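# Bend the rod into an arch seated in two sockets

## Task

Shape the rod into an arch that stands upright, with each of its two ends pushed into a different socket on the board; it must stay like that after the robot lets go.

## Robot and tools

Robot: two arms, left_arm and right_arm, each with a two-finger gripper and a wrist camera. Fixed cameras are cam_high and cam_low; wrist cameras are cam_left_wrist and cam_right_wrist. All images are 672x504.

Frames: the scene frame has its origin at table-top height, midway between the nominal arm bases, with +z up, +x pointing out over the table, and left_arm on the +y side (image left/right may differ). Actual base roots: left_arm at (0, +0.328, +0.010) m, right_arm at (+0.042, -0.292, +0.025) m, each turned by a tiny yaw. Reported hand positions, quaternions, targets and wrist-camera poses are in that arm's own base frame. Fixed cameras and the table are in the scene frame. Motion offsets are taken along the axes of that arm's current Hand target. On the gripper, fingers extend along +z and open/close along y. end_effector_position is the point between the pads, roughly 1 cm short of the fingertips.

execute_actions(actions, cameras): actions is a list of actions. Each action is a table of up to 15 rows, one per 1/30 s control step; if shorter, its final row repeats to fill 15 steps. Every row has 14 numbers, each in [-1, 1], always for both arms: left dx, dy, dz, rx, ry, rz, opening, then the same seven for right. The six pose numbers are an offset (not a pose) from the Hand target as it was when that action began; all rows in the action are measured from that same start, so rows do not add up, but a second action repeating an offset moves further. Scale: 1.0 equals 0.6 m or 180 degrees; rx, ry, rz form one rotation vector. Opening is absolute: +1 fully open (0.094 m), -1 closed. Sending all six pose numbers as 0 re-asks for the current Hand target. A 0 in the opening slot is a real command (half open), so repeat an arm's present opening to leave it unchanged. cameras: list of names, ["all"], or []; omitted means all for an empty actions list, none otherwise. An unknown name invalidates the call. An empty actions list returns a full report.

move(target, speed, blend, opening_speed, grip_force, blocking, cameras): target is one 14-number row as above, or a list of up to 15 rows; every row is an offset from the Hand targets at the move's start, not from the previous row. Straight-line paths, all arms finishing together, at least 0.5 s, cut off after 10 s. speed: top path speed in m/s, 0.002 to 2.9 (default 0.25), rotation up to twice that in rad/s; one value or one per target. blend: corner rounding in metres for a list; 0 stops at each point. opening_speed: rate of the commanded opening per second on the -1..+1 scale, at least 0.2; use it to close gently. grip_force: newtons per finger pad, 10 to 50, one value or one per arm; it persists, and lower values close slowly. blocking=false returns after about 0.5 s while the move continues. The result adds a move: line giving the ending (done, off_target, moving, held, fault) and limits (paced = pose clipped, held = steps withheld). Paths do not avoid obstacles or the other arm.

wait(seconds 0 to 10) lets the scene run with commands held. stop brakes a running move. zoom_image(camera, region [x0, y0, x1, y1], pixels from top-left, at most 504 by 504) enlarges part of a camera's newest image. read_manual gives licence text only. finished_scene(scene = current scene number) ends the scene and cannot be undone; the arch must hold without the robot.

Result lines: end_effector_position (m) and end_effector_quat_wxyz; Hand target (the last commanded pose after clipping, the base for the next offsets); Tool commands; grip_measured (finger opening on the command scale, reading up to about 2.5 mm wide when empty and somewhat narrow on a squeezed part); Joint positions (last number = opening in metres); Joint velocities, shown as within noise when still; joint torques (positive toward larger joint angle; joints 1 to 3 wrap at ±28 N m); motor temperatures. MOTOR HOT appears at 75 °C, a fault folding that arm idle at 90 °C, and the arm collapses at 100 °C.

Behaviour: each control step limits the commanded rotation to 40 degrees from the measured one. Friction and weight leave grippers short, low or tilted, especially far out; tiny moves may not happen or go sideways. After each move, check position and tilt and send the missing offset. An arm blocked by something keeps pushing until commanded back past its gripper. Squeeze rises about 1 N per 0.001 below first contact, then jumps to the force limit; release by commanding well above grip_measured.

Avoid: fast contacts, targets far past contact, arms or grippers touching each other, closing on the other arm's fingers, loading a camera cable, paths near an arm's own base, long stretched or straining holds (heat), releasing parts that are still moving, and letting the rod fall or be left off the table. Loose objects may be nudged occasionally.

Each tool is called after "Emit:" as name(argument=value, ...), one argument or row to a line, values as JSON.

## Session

Emit:
execute_actions(
  actions=[],
)

Emit:
zoom_image(
  camera="cam_high",
  region=[260, 160, 500, 420],
)

Scene clock: 0.00 s.
left_arm: end_effector_position=(+0.3639, +0.0528, +0.0813) grip_measured=+1.000 end_effector_quat_wxyz=(+0.559, -0.119, +0.807, +0.149) | right_arm: end_effector_position=(+0.3784, -0.0226, +0.0807) grip_measured=+1.000 end_effector_quat_wxyz=(+0.570, +0.045, +0.820, -0.034)
Joint positions: left_arm=[-0.057 1.521 0.287 0.862 -0.436 -0.049 0.094] | right_arm=[-0.019 1.524 0.298 0.868 0.088 0.029 0.094]
Joint velocities: within noise
Joint torques (N m): no reading
Motor temperatures (°C): left_arm=[22 24 30 33 22 23 22] | right_arm=[25 24 32 28 25 22 22]
Heat: left arm: 33 °C; right arm: 32 °C.
Hand target: left_arm +0.3697, +0.0531, +0.0948; +0.577, -0.125, +0.794, +0.146 | right_arm +0.3816, -0.0234, +0.0877; +0.578, +0.048, +0.814, -0.034
Tool commands: left_gripper/opening=+1.0 right_gripper/opening=+1.0
camera_calibration:
cam_left_wrist: T_world_to_cam=[[0.395962, -0.908296, -0.134957, -0.0759271], [-0.687314, -0.195693, -0.699503, 0.352506], [0.608945, 0.369734, -0.701771, -0.0654555], [0, 0, 0, 1]] pos_world=[0.312205, 0.0242197, 0.190397]
cam_right_wrist: T_world_to_cam=[[-0.0813139, -0.9964, -0.0239819, 0.0184596], [-0.735069, 0.0762022, -0.673696, 0.365797], [0.673098, -0.0371525, -0.738619, -0.0753145], [0, 0, 0, 1]] pos_world=[0.321081, -0.0122795, 0.19125]

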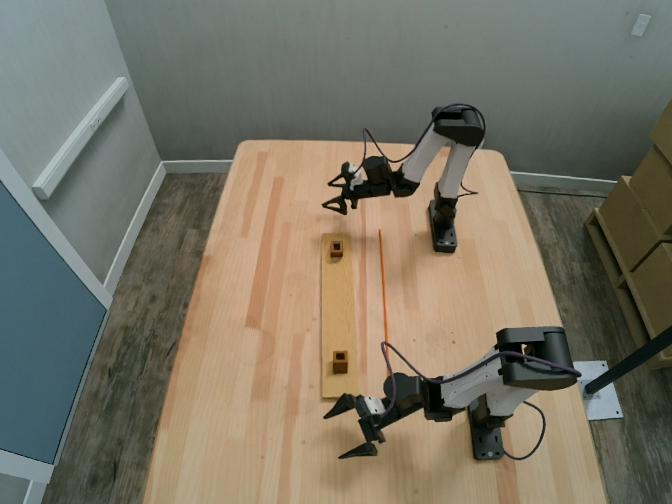

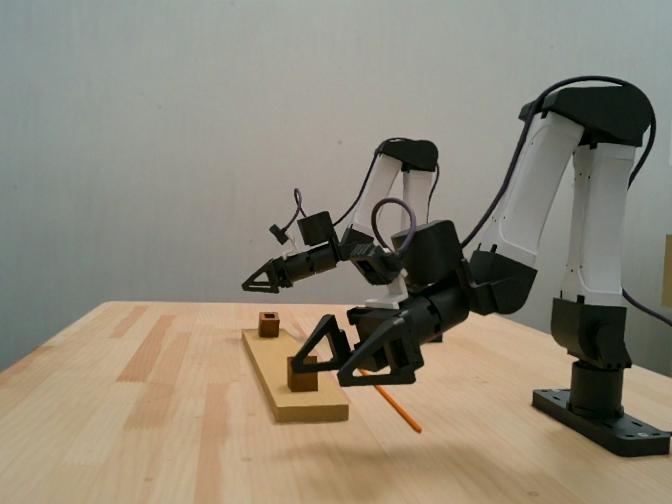

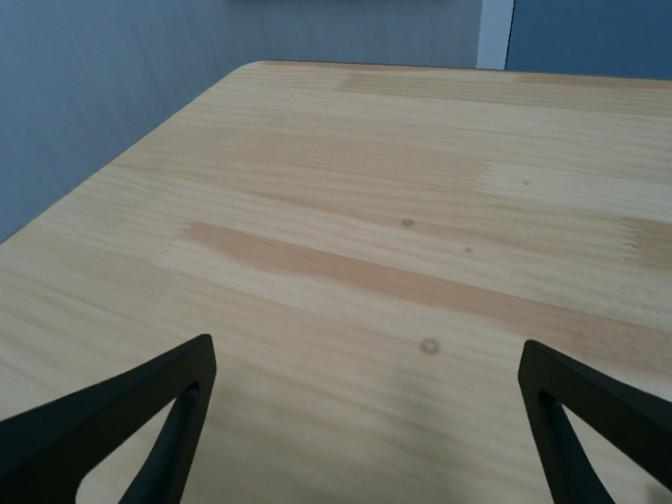

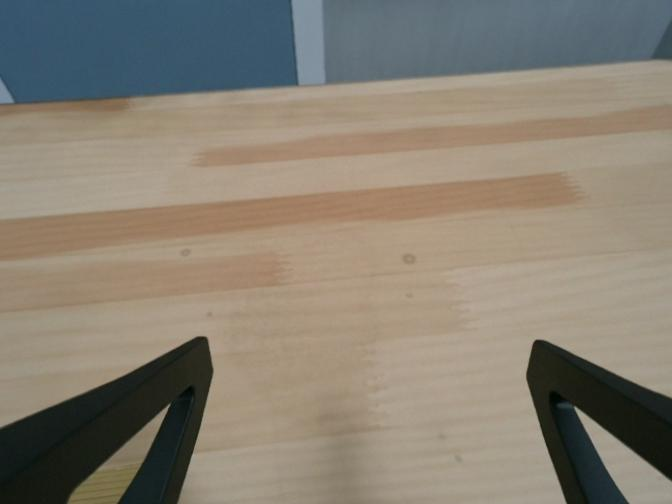

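Scaled by 1.938 from the camera's 672x504 image, which has a finer 960x720 frame.

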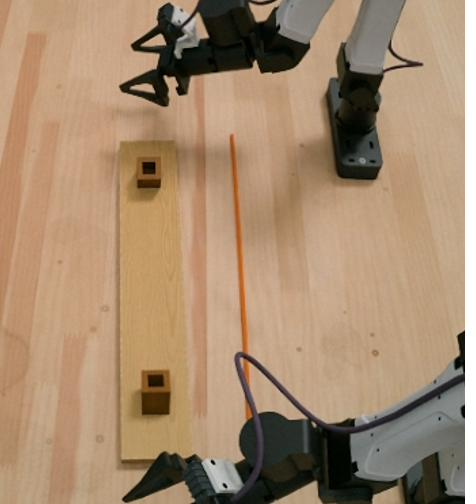

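Emit:
move(
  target=[0.1097, -0.119, -0.2803, 0.3971, 0.2385, 0.5045, 0, 0.1497, 0.1682, -0.288, -0.3337, 0.2864, -0.4701, 0],
  cameras=["all"],
  speed=0.35,
)

Scene clock: 11.07 s.
left_arm: end_effector_position=(+0.2213, -0.0767, +0.0673) grip_measured=+0.003 end_effector_quat_wxyz=(-0.006, +0.698, +0.716, -0.008) | right_arm: end_effector_position=(+0.1953, +0.0971, +0.0539) grip_measured=+0.002 end_effector_quat_wxyz=(+0.004, +0.712, -0.702, -0.007)
Joint positions: left_arm=[-0.327 1.472 0.988 -1.105 0.009 1.218 0.047] | right_arm=[0.453 1.416 0.884 -1.051 -0.01 -1.133 0.047]
Joint torques (N m): left_arm=[-0.68 -3.96 8.13 0.32 -0.16 0.25] | right_arm=[0.18 -3.51 8.27 0.27 -0.08 -0.14]
Heat: left arm: 35 °C; right arm: 33 °C.
Hand target: left_arm +0.2280, -0.0782, +0.0749; +0.000, +0.705, +0.709, +0.000 | right_arm +0.2019, +0.0993, +0.0599; +0.000, +0.720, -0.694, +0.000
Off the commanded pose: left_arm 0.010 m, 2 deg | right_arm 0.009 m, 1 deg.
move: done
camera_calibration:
cam_left_wrist: T_world_to_cam=[[-0.999497, -0.0140578, -0.0284206, 0.231269], [-0.0250556, 0.89948, 0.436243, 0.0804046], [0.0194312, 0.436736, -0.89938, 0.208396], [0, 0, 0, 1]] pos_world=[0.229118, -0.160085, 0.158924]
cam_right_wrist: T_world_to_cam=[[0.998603, -0.000293124, -0.0528356, -0.183981], [0.0238143, -0.890156, 0.455032, 0.0887214], [-0.0471653, -0.455655, -0.888906, 0.221978], [0, 0, 0, 1]] pos_world=[0.19208, 0.180067, 0.147225]

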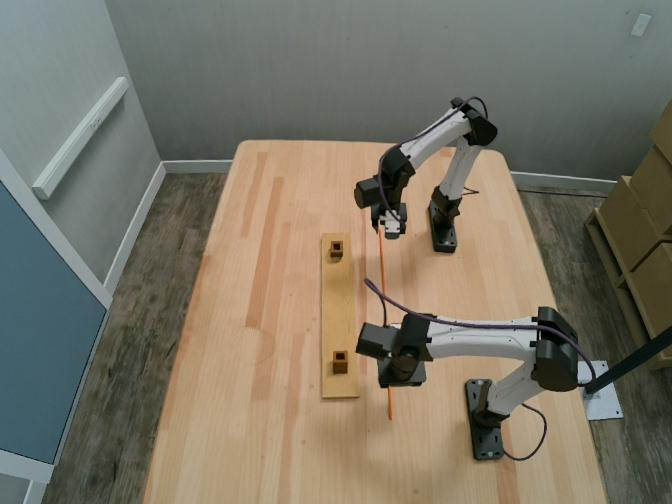

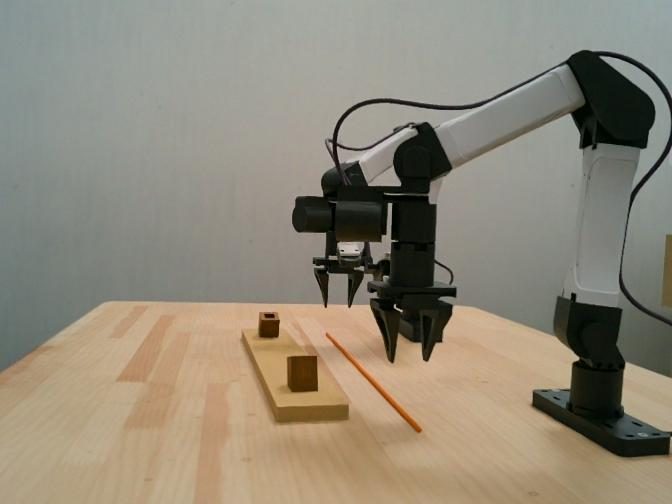

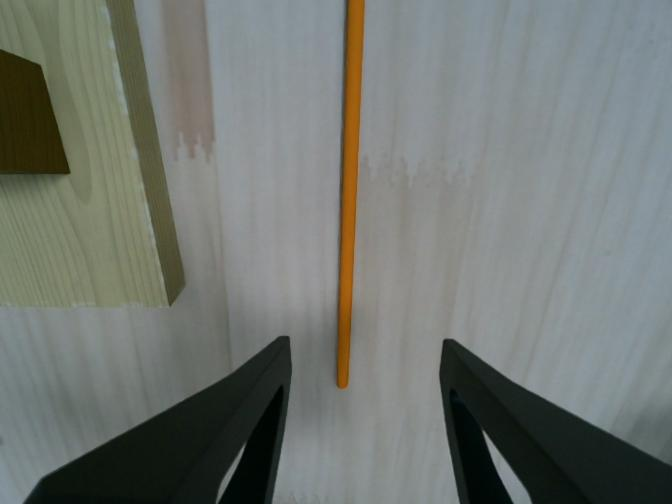

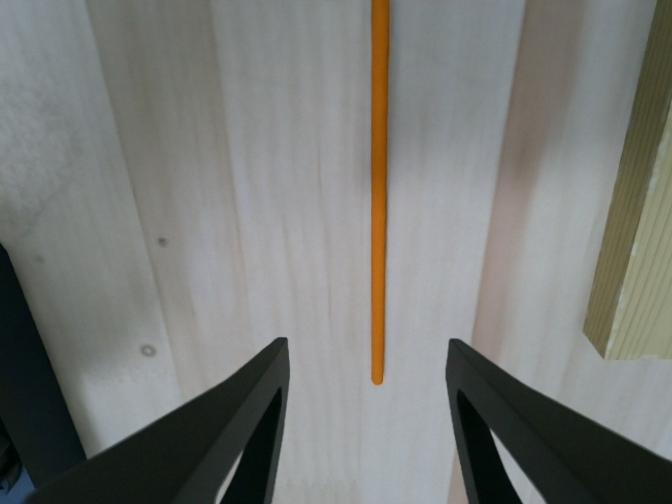

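Emit:
move(
  target=[
    [-0.015, 0.0133, 0.0967, -0.004, 0, 0.0067, 0, 0.0052, -0.0065, 0.1033, 0.004, 0, -0.0078, 0],
    [-0.015, 0.0133, 0.124, -0.004, 0, 0.0067, 0, 0.0052, -0.0065, 0.131, 0.004, 0, -0.0078, 0],
    [-0.015, 0.0133, 0.124, -0.004, 0, 0.0067, -1, 0.0052, -0.0065, 0.131, 0.004, 0, -0.0078, -1],
  ],
  cameras=["all"],
  speed=[0.14, 0.05, 0.05],
  blend=[0.01, 0, 0],
  opening_speed=0.6,
)

Scene clock: 19.13 s.
left_arm: end_effector_position=(+0.2285, -0.0839, +0.0003) grip_measured=-0.863 end_effector_quat_wxyz=(-0.008, +0.706, +0.708, -0.006) | right_arm: end_effector_position=(+0.2032, +0.0998, -0.0151) grip_measured=-0.905 end_effector_quat_wxyz=(-0.005, +0.726, -0.687, +0.000)
Joint positions: left_arm=[-0.349 1.615 0.838 -0.814 0.004 1.22 0.006] | right_arm=[0.453 1.562 0.711 -0.712 -0.004 -1.173 0.004]
Joint torques (N m): left_arm=[-0.73 -4.57 5.05 0.72 -0.15 0.2] | right_arm=[-1.14 -4.15 4.31 0.69 -0.1 -0.12]
Heat: left arm: 34 °C; right arm: 34 °C.
Hand target: left_arm +0.2360, -0.0871, +0.0005; +0.004, +0.712, +0.702, +0.004 | right_arm +0.2060, +0.0963, -0.0187; -0.005, +0.728, -0.685, +0.004
Off the commanded pose: left_arm 0.008 m, 2 deg | right_arm 0.006 m, 1 deg.
move: done; blend cut to 0.0083 m at target 1
camera_calibration:
cam_left_wrist: T_world_to_cam=[[-0.999552, 0.00919408, -0.0284875, 0.238435], [-0.00429969, 0.897699, 0.440589, 0.11132], [0.029624, 0.440514, -0.897257, 0.14909], [0, 0, 0, 1]] pos_world=[0.23439, -0.1678, 0.0915179]
cam_right_wrist: T_world_to_cam=[[0.998698, 0.0397476, -0.0319638, -0.199244], [0.0499208, -0.890269, 0.45269, 0.11701], [-0.010463, -0.453697, -0.891095, 0.154502], [0, 0, 0, 1]] pos_world=[0.19476, 0.182187, 0.0783375]

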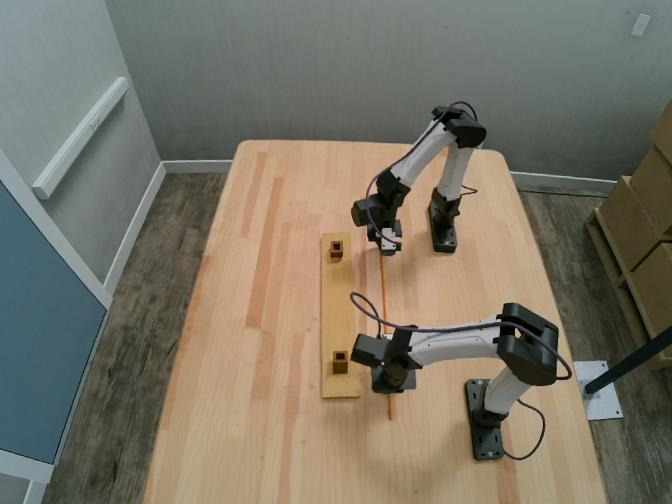

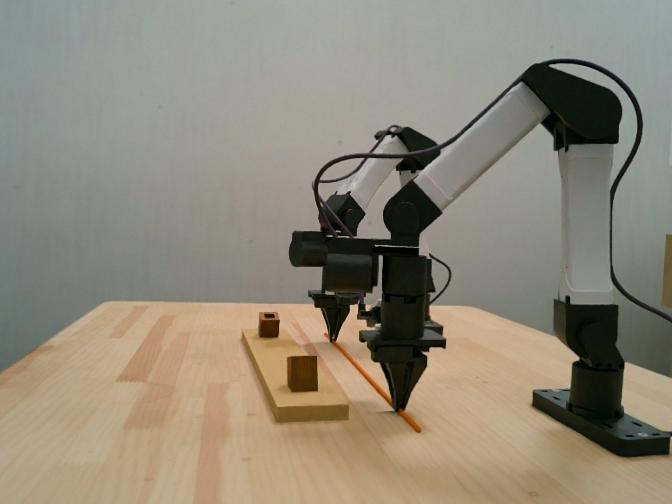

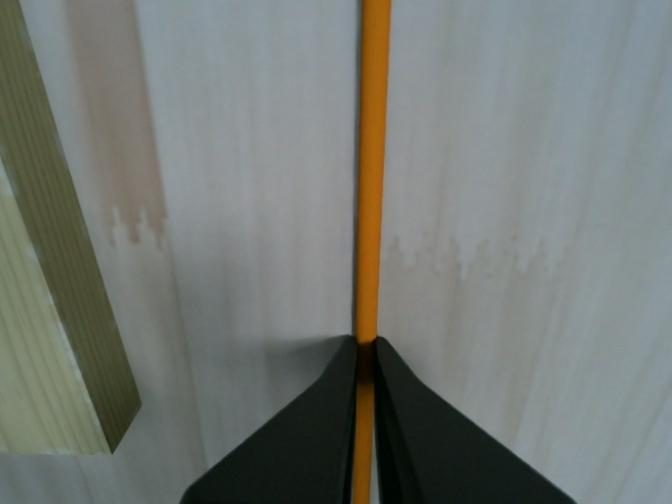

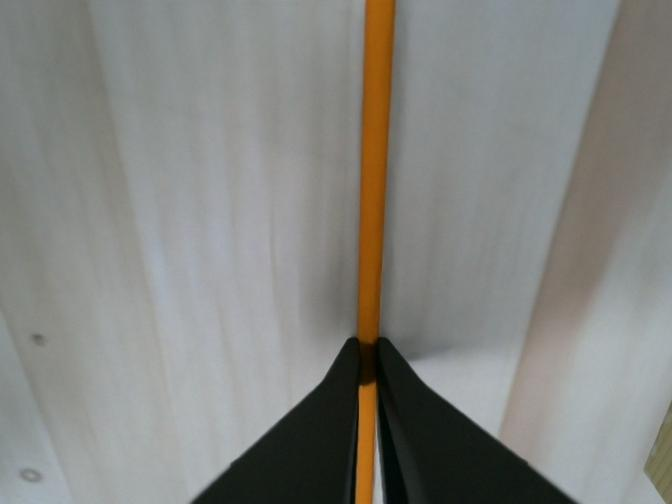

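Emit:
move(
  target=[
    [0, 0.0009, -0.0833, 0, 0, 0, -1, -0.0001, -0.0011, -0.0833, 0, 0, 0, -1],
    [-0.0087, 0.2103, -0.38, -0.2851, 0.0086, -0.0173, -1, 0.0195, -0.237, -0.3792, 0.2845, -0.0013, -0.0037, -1],
    [-0.0678, 0.1962, -0.381, -0.3004, -0.2338, -0.1245, -1, -0.0427, -0.2125, -0.3612, 0.2859, -0.2424, 0.1071, -1],
    [-0.1882, 0.1895, -0.312, -0.278, -0.3993, -0.1922, -1, -0.1613, -0.202, -0.2863, 0.2582, -0.3978, 0.176, -1],
  ],
  cameras=["all"],
  speed=[0.12, 0.18, 0.15, 0.12],
  blend=[0.02, 0.03, 0.02, 0],
)

Emit:
zoom_image(
  camera="cam_high",
  region=[290, 310, 390, 410],
)

Emit:
zoom_image(
  camera="cam_low",
  region=[220, 150, 370, 430],
)

Scene clock: 47.03 s.
left_arm: end_effector_position=(+0.3548, -0.1735, +0.1663) grip_measured=-0.863 end_effector_quat_wxyz=(+0.647, +0.277, +0.707, -0.074) | right_arm: end_effector_position=(+0.3336, +0.1739, +0.1460) grip_measured=-0.905 end_effector_quat_wxyz=(+0.647, -0.314, +0.687, +0.109)
Joint positions: left_arm=[-0.43 1.343 0.382 0.808 0.057 0.269 0.006] | right_arm=[0.384 1.375 0.272 0.959 -0.209 -0.292 0.004]
Joint torques (N m): left_arm=[-3.1 -3.12 6.49 2.87 0.65 -0.04] | right_arm=[2.89 -3.03 5.16 3.17 -1 0.23]
Heat: left arm: 37 °C; right arm: 35 °C.
Hand target: left_arm +0.3457, -0.2018, +0.1889; +0.673, +0.297, +0.666, -0.123 | right_arm +0.3189, +0.2002, +0.1546; +0.654, -0.341, +0.657, +0.157
Off the commanded pose: left_arm 0.037 m, 8 deg | right_arm 0.031 m, 7 deg.
move: off_target (left_arm, right_arm)
camera_calibration:
cam_left_wrist: T_world_to_cam=[[-0.443888, -0.853709, -0.272295, 0.0639247], [-0.396816, 0.459727, -0.794474, 0.387785], [0.803431, -0.244606, -0.542832, -0.118524], [0, 0, 0, 1]] pos_world=[0.277481, -0.152694, 0.261152]
cam_right_wrist: T_world_to_cam=[[0.603325, -0.761815, 0.235877, -0.0949492], [-0.343992, -0.515437, -0.784853, 0.350497], [0.719492, 0.392382, -0.573033, -0.103944], [0, 0, 0, 1]] pos_world=[0.25264, 0.149111, 0.237921]

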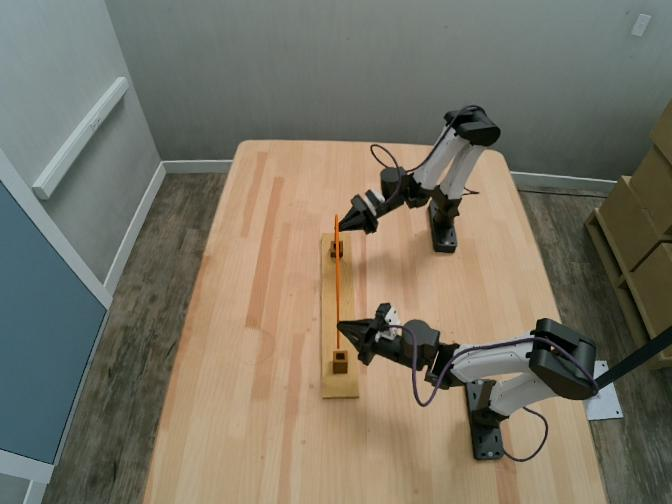

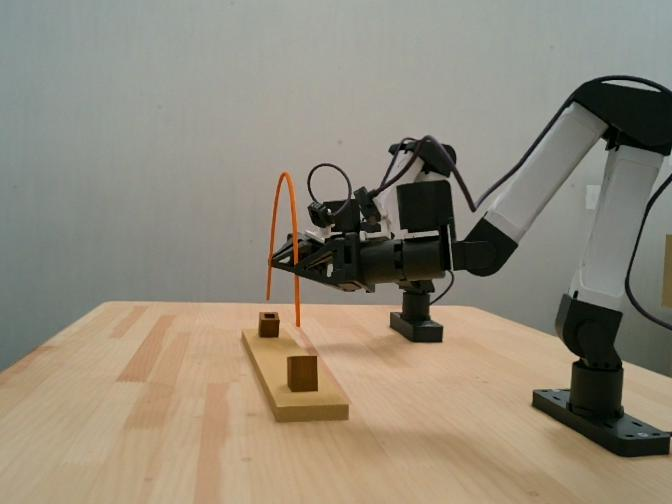

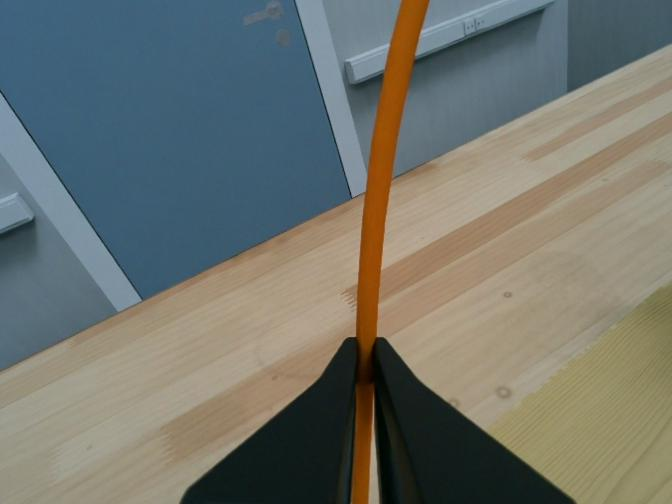

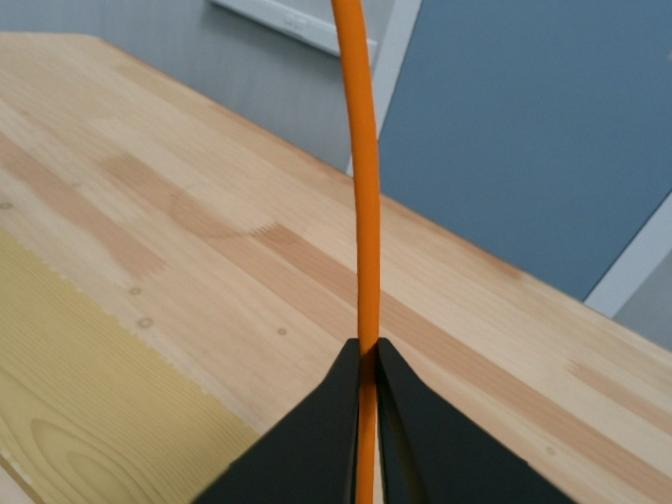

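Scaled by 5.040 from the camera's 672x504 image, which has a finer 960x720 frame.

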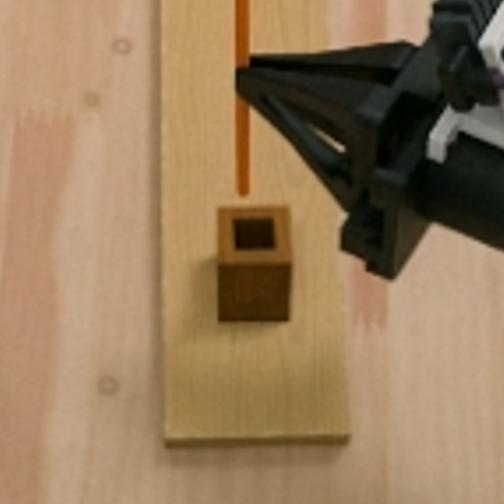

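Scaled by 1.800 from the camera's 672x504 image, which has a finer 960x720 frame.

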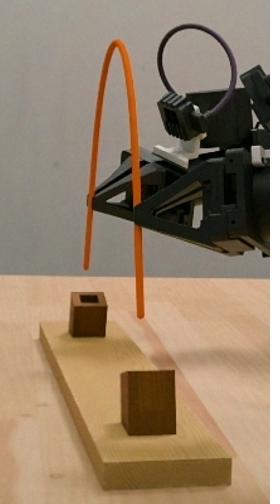

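Emit:
move(
  target=[0.0748, -0.025, -0.0015, 0, 0, 0, -1, 0.0638, 0.0228, 0.0037, 0, 0, 0, -1],
  cameras=["cam_high", "cam_low"],
  speed=0.06,
)

Emit:
zoom_image(
  camera="cam_high",
  region=[290, 310, 390, 410],
)

Emit:
zoom_image(
  camera="cam_low",
  region=[240, 280, 340, 420],
)

Scene clock: 56.23 s.
left_arm: end_effector_position=(+0.3490, -0.1735, +0.1186) grip_measured=-0.863 end_effector_quat_wxyz=(+0.646, +0.275, +0.708, -0.073) | right_arm: end_effector_position=(+0.3301, +0.1736, +0.1022) grip_measured=-0.905 end_effector_quat_wxyz=(+0.643, -0.312, +0.692, +0.105)
Joint positions: left_arm=[-0.444 1.578 0.276 1.145 0.04 0.264 0.006] | right_arm=[0.398 1.655 0.197 1.304 -0.185 -0.29 0.004]
Joint torques (N m): left_arm=[-3.14 -3.81 5.37 2.88 0.67 0] | right_arm=[3.11 -3.89 3.73 3.23 -1.09 0.23]
Motor temperatures (°C): left_arm=[22 26 35 40 23 23 24] | right_arm=[26 26 35 35 26 22 24]
Heat: left arm: 40 °C; right arm: 35 °C.
Hand target: left_arm +0.3403, -0.2028, +0.1419; +0.673, +0.297, +0.666, -0.123 | right_arm +0.3150, +0.2022, +0.1141; +0.654, -0.341, +0.657, +0.157
Off the commanded pose: left_arm 0.038 m, 9 deg | right_arm 0.034 m, 8 deg.
move: off_target (left_arm, right_arm)
Images, in order (width x height): cam_high 672x504, cam_low 672x504.

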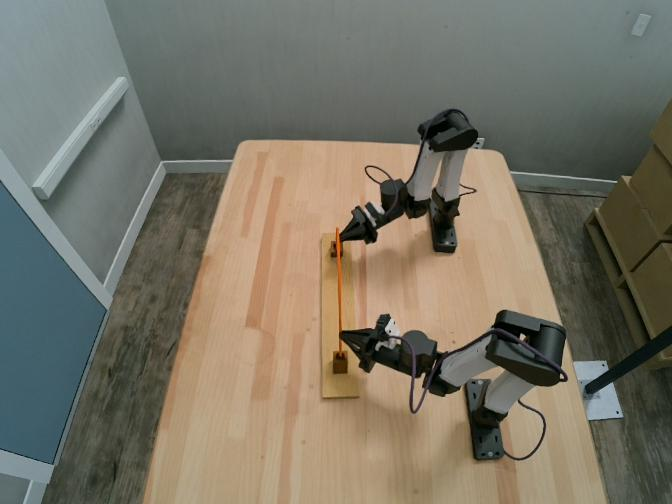

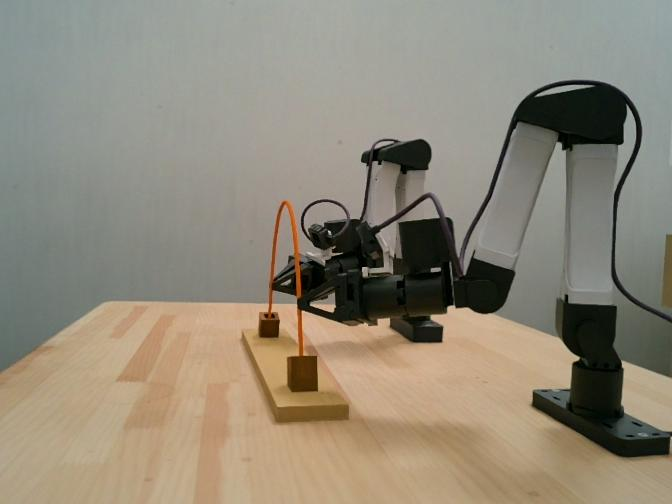

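Scaled by 5.040 from the camera's 672x504 image, which has a finer 960x720 frame.

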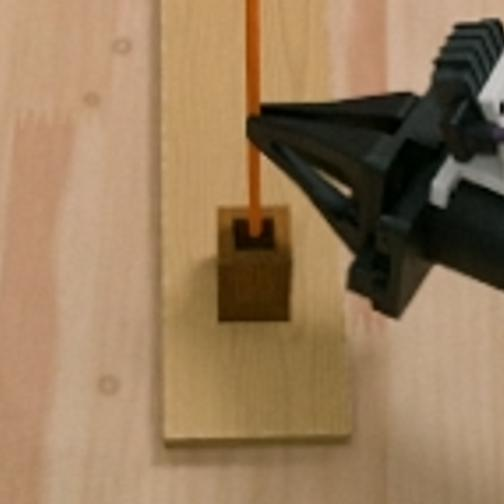

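Scaled by 3.600 from the camera's 672x504 image, which has a finer 960x720 frame.

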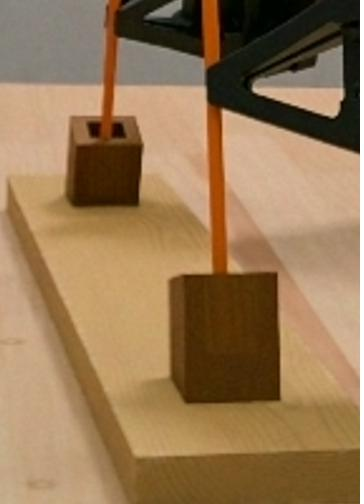

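Emit:
move(
  target=[0.051, 0.0005, -0.0173, 0, 0, 0, -1, 0.048, 0.0015, -0.0172, 0, 0, 0, -1],
  cameras=["cam_high", "cam_low"],
  speed=0.05,
)

Emit:
zoom_image(
  camera="cam_high",
  region=[290, 220, 390, 410],
)

Emit:
zoom_image(
  camera="cam_low",
  region=[230, 190, 340, 420],
)

Scene clock: 61.03 s.
left_arm: end_effector_position=(+0.3429, -0.1672, +0.0963) grip_measured=-0.863 end_effector_quat_wxyz=(+0.653, +0.271, +0.703, -0.073) | right_arm: end_effector_position=(+0.3236, +0.1688, +0.0812) grip_measured=-0.905 end_effector_quat_wxyz=(+0.640, -0.313, +0.694, +0.107)
Joint positions: left_arm=[-0.433 1.754 0.215 1.403 0.046 0.264 0.006] | right_arm=[0.386 1.812 0.156 1.494 -0.2 -0.29 0.004]
Joint torques (N m): left_arm=[-0.96 -3.92 3.71 2.76 0.98 0.04] | right_arm=[0.54 -2.1 1.84 3.41 -1.39 0.11]
Heat: left arm: 42 °C; right arm: 36 °C.
Hand target: left_arm +0.3345, -0.1897, +0.1130; +0.673, +0.297, +0.666, -0.123 | right_arm +0.3092, +0.1891, +0.0871; +0.654, -0.341, +0.657, +0.157
Off the commanded pose: left_arm 0.029 m, 8 deg | right_arm 0.026 m, 8 deg.
joint sent to its limit (right arm) — joint 4 (wrist pitch), upper limit. The joint targets are off in position, not in orientation.
move: off_target (left_arm, right_arm)
Images, in order (width x height): cam_high 672x504, cam_low 672x504.

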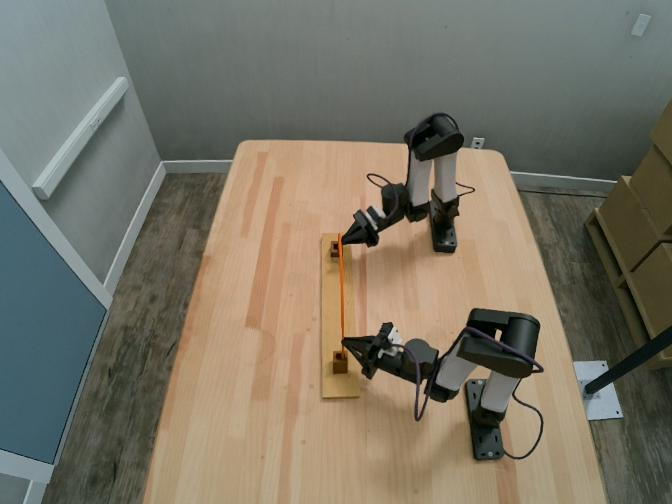

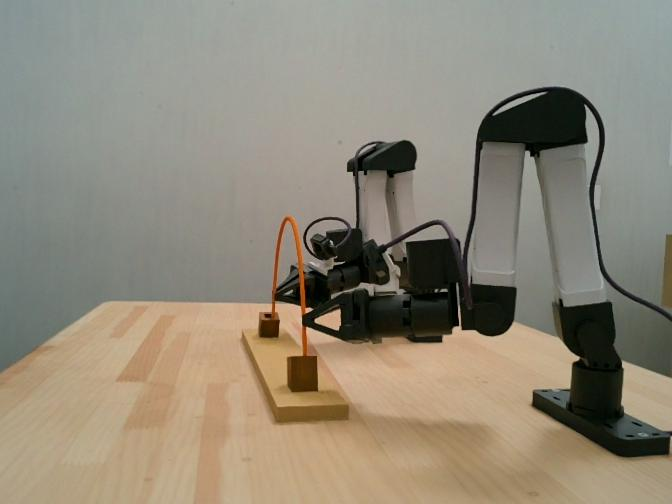

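Scaled by 2.653 from the camera's 672x504 image, which has a finer 960x720 frame.

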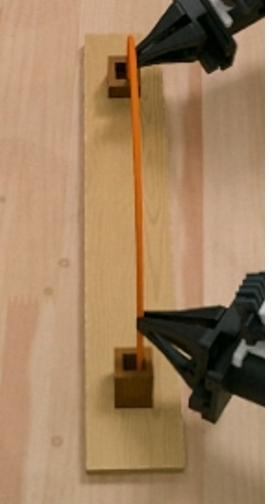

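Scaled by 2.191 from the camera's 672x504 image, which has a finer 960x720 frame.

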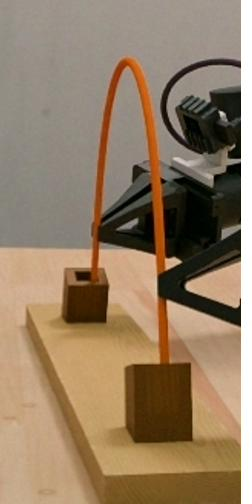

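Emit:
move(
  target=[0.0033, 0.0125, -0.0048, 0, 0, 0, -1, 0.0035, -0.0117, -0.0062, 0, 0, 0, -1],
  cameras=["cam_high", "cam_low"],
  speed=0.05,
)

Emit:
zoom_image(
  camera="cam_low",
  region=[230, 190, 340, 420],
)

Scene clock: 68.13 s.
left_arm: end_effector_position=(+0.3454, -0.1617, +0.0979) grip_measured=-0.863 end_effector_quat_wxyz=(+0.655, +0.272, +0.701, -0.078) | right_arm: end_effector_position=(+0.3228, +0.1670, +0.0817) grip_measured=-0.905 end_effector_quat_wxyz=(+0.638, -0.320, +0.689, +0.122)
Joint positions: left_arm=[-0.396 1.754 0.215 1.409 0.092 0.264 0.006] | right_arm=[0.349 1.812 0.156 1.494 -0.271 -0.29 0.004]
Joint torques (N m): left_arm=[-0.83 -4.01 3.3 2.74 0.9 0.06] | right_arm=[0.05 -2.19 1.63 3.4 -1.08 0.06]
Heat: left arm: 43 °C; right arm: 39 °C.
Hand target: left_arm +0.3365, -0.1817, +0.1130; +0.673, +0.297, +0.666, -0.123 | right_arm +0.3112, +0.1811, +0.0871; +0.654, -0.341, +0.657, +0.157
Off the commanded pose: left_arm 0.027 m, 7 deg | right_arm 0.019 m, 6 deg.
joint sent to its limit (right arm) — joint 4 (wrist pitch), upper limit. The joint targets are off in position, not in orientation.
move: off_target (left_arm, right_arm)
Images, in order (width x height): cam_high 672x504, cam_low 672x504.

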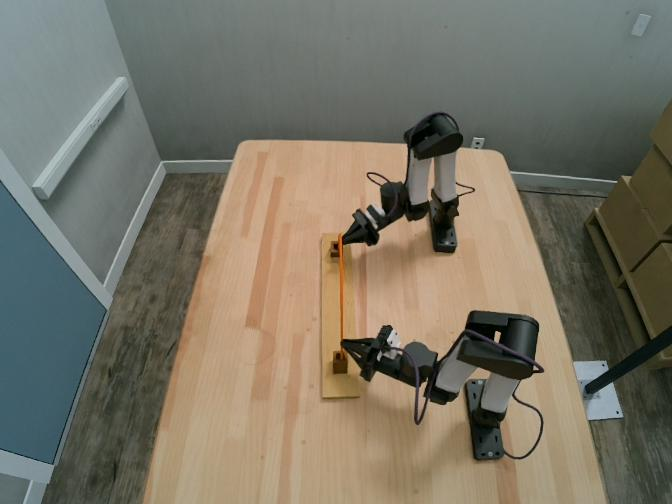

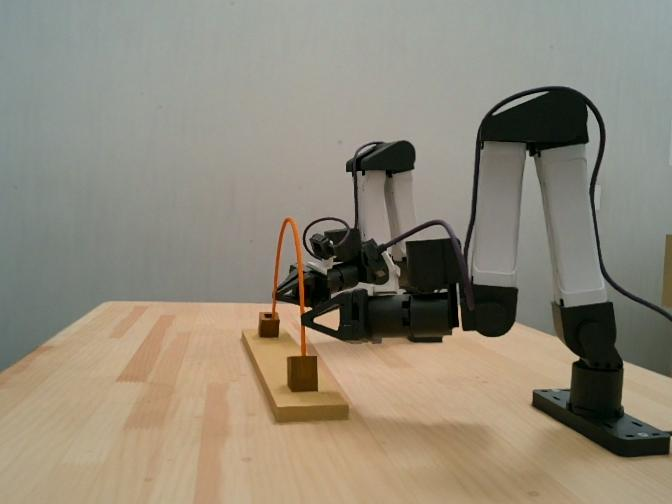

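Scaled by 2.191 from the camera's 672x504 image, which has a finer 960x720 frame.

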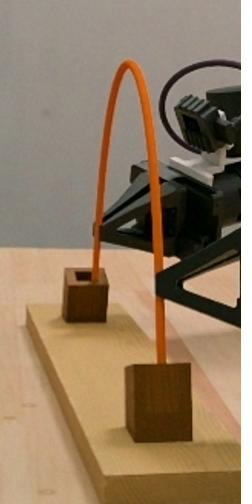

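Emit:
move(
  target=[0, 0, 0, 0, 0, 0, -0.55, 0, 0, 0, 0, 0, 0, -0.55],
  cameras=["all"],
  speed=0.05,
  opening_speed=0.3,
)

Emit:
zoom_image(
  camera="cam_low",
  region=[230, 190, 340, 420],
)

Emit:
zoom_image(
  camera="cam_high",
  region=[290, 220, 390, 410],
)

Scene clock: 71.57 s.
left_arm: end_effector_position=(+0.3384, -0.1714, +0.0956) grip_measured=-0.553 end_effector_quat_wxyz=(+0.650, +0.293, +0.694, -0.103) | right_arm: end_effector_position=(+0.3195, +0.1705, +0.0757) grip_measured=-0.551 end_effector_quat_wxyz=(+0.630, -0.329, +0.691, +0.132)
Joint positions: left_arm=[-0.396 1.761 0.21 1.414 0.159 0.264 0.021] | right_arm=[0.349 1.83 0.156 1.494 -0.297 -0.29 0.021]
Joint torques (N m): left_arm=[-0.8 -4.04 3.71 2.76 0.24 0.04] | right_arm=[0.02 -3.95 1.62 3.39 -0.82 0.05]
Motor temperatures (°C): left_arm=[22 26 34 44 23 23 24] | right_arm=[26 25 34 41 26 22 24]
Heat: left arm: 44 °C; right arm: 41 °C.
Hand target: left_arm +0.3365, -0.1817, +0.1130; +0.673, +0.297, +0.666, -0.123 | right_arm +0.3112, +0.1811, +0.0871; +0.654, -0.341, +0.657, +0.157
Off the commanded pose: left_arm 0.020 m, 5 deg | right_arm 0.018 m, 6 deg.
joint sent to its limit (right arm) — joint 4 (wrist pitch), upper limit. The joint targets are off in position, not in orientation.
move: off_target (left_arm, right_arm)
camera_calibration:
cam_left_wrist: T_world_to_cam=[[-0.498639, -0.828388, -0.255208, 0.0603303], [-0.359905, 0.465706, -0.808447, 0.31403], [0.78856, -0.311273, -0.530361, -0.150866], [0, 0, 0, 1]] pos_world=[0.262071, -0.143229, 0.18926]
cam_right_wrist: T_world_to_cam=[[0.650203, -0.73023, 0.209761, -0.0910091], [-0.348749, -0.532142, -0.771491, 0.292039], [0.674989, 0.428472, -0.600667, -0.122634], [0, 0, 0, 1]] pos_world=[0.243799, 0.141494, 0.170734]

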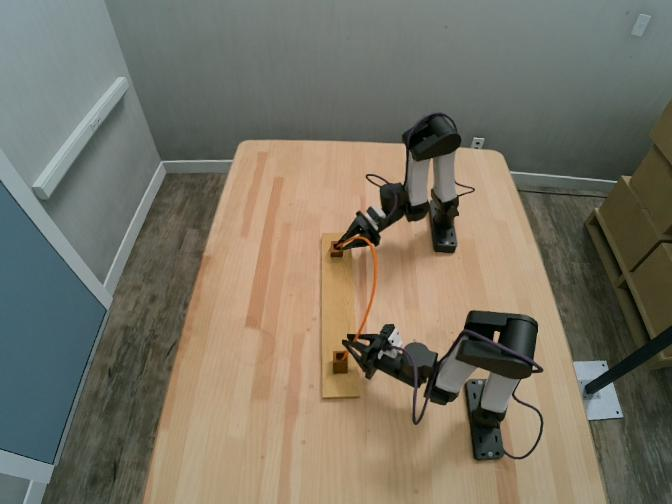

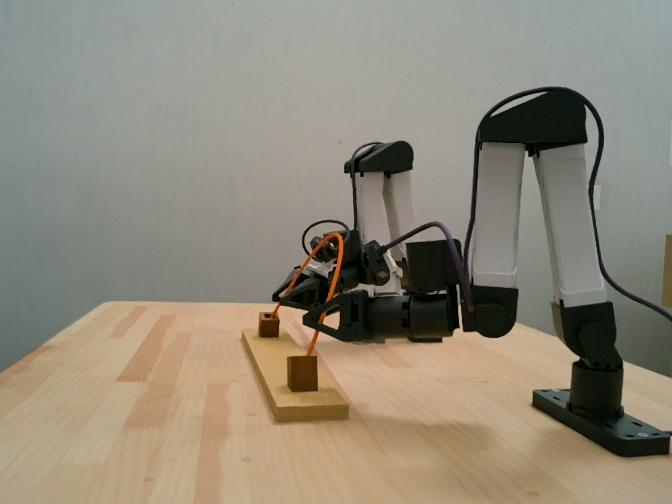

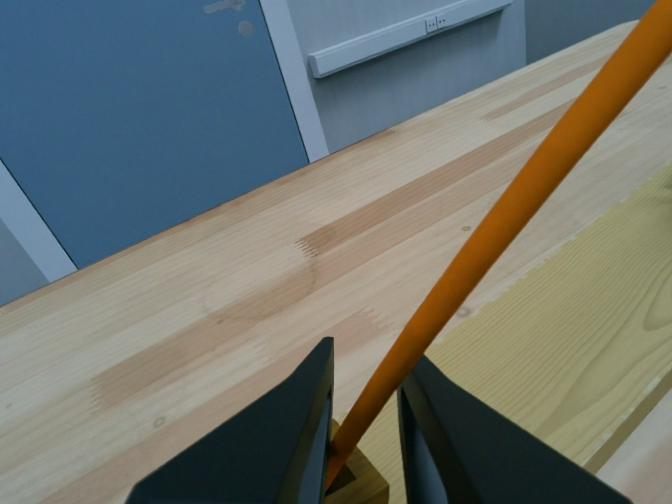

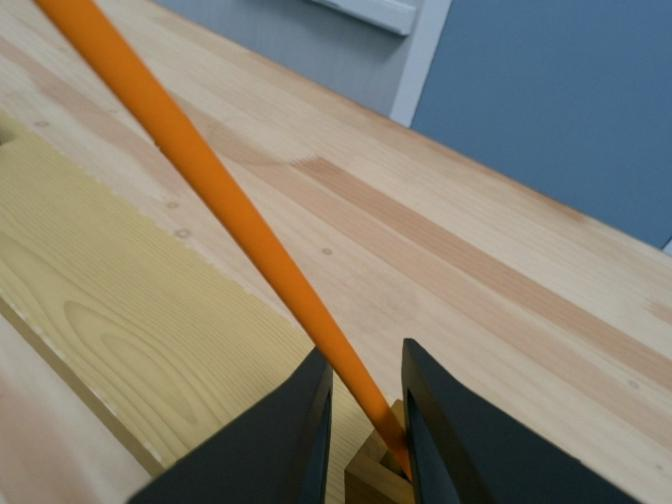

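Scaled by 2.191 from the camera's 672x504 image, which has a finer 960x720 frame.

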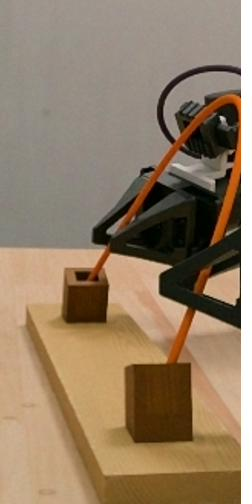

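Scaled by 2.653 from the camera's 672x504 image, which has a finer 960x720 frame.

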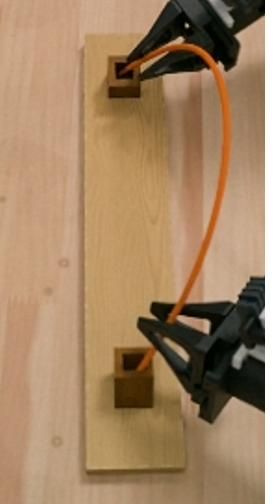

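Emit:
move(
  target=[0, 0, 0, 0, 0, 0, -1, 0, 0, 0, 0, 0, 0, -1],
  cameras=["all"],
  speed=0.05,
  opening_speed=0.35,
)

Emit:
zoom_image(
  camera="cam_low",
  region=[230, 190, 340, 420],
)

Emit:
zoom_image(
  camera="cam_high",
  region=[290, 220, 390, 410],
)

Scene clock: 75.10 s.
left_arm: end_effector_position=(+0.3406, -0.1709, +0.1025) grip_measured=-0.873 end_effector_quat_wxyz=(+0.662, +0.296, +0.683, -0.093) | right_arm: end_effector_position=(+0.3229, +0.1717, +0.0790) grip_measured=-0.906 end_effector_quat_wxyz=(+0.637, -0.341, +0.681, +0.120)
Joint positions: left_arm=[-0.396 1.761 0.213 1.438 0.152 0.287 0.006] | right_arm=[0.349 1.83 0.168 1.494 -0.297 -0.327 0.004]
Joint torques (N m): left_arm=[-0.81 -4.15 3.56 2.5 0.31 -0.18] | right_arm=[-0.02 -3.97 0.77 3.39 -0.82 0.46]
Heat: left arm: 44 °C; right arm: 42 °C.
Hand target: left_arm +0.3365, -0.1817, +0.1130; +0.673, +0.297, +0.666, -0.123 | right_arm +0.3112, +0.1811, +0.0871; +0.654, -0.341, +0.657, +0.157
Off the commanded pose: left_arm 0.016 m, 4 deg | right_arm 0.017 m, 5 deg.
joint sent to its limit (right arm) — joint 4 (wrist pitch), upper limit. The joint targets are off in position, not in orientation.
move: off_target (left_arm, right_arm)
camera_calibration:
cam_left_wrist: T_world_to_cam=[[-0.4845, -0.828161, -0.281796, 0.0615949], [-0.33141, 0.471884, -0.817003, 0.312381], [0.809585, -0.302447, -0.503088, -0.157185], [0, 0, 0, 1]] pos_world=[0.260623, -0.143937, 0.193495]
cam_right_wrist: T_world_to_cam=[[0.646996, -0.720547, 0.249415, -0.0967363], [-0.319582, -0.553243, -0.769278, 0.290467], [0.692289, 0.418011, -0.58822, -0.128237], [0, 0, 0, 1]] pos_world=[0.244193, 0.144601, 0.172146]

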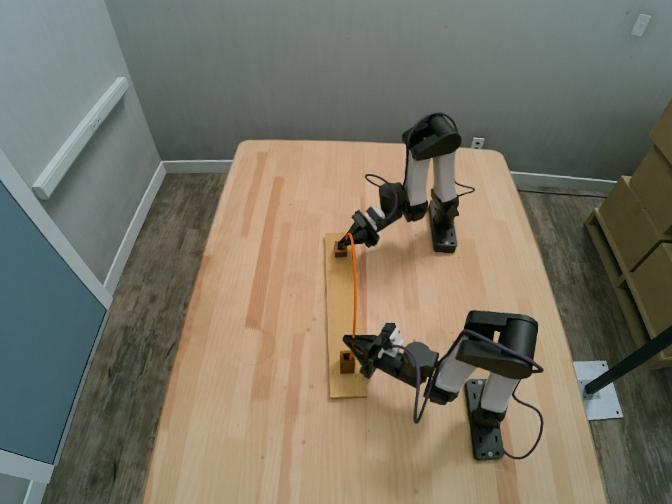

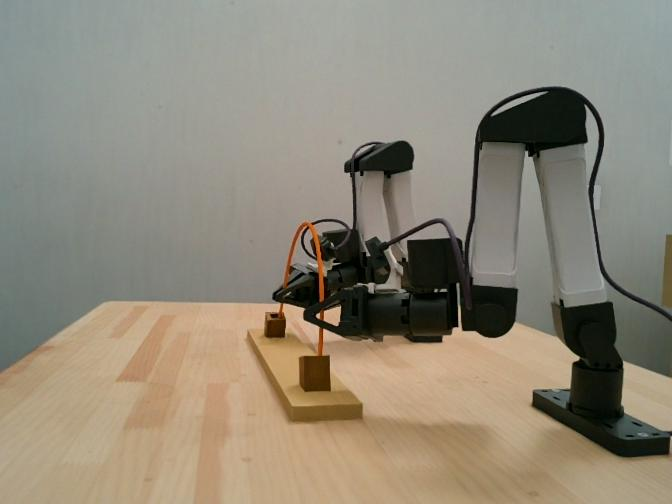

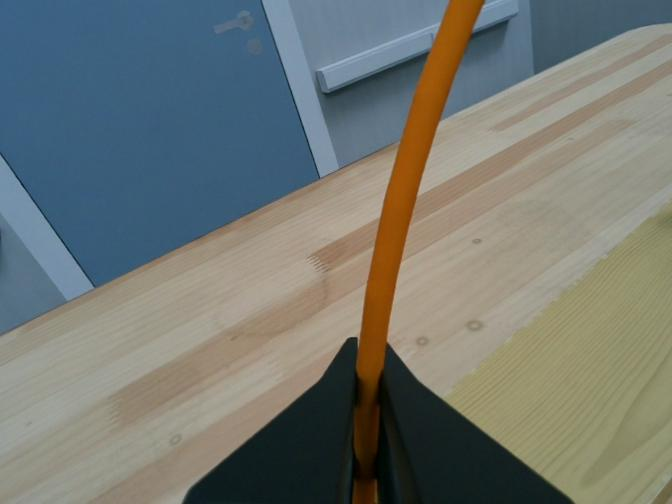

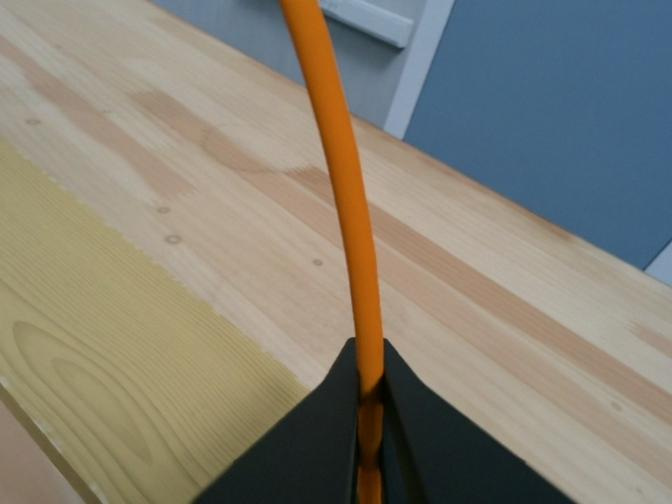

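Scaled by 2.191 from the camera's 672x504 image, which has a finer 960x720 frame.

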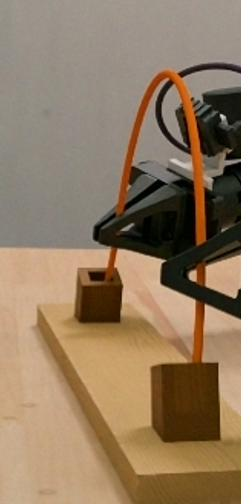

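Scaled by 2.653 from the camera's 672x504 image, which has a finer 960x720 frame.

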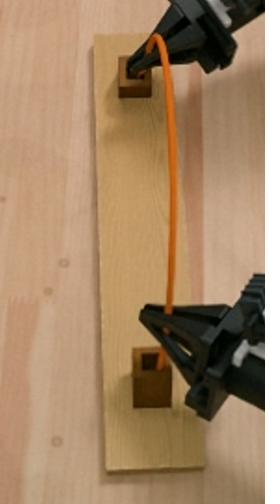

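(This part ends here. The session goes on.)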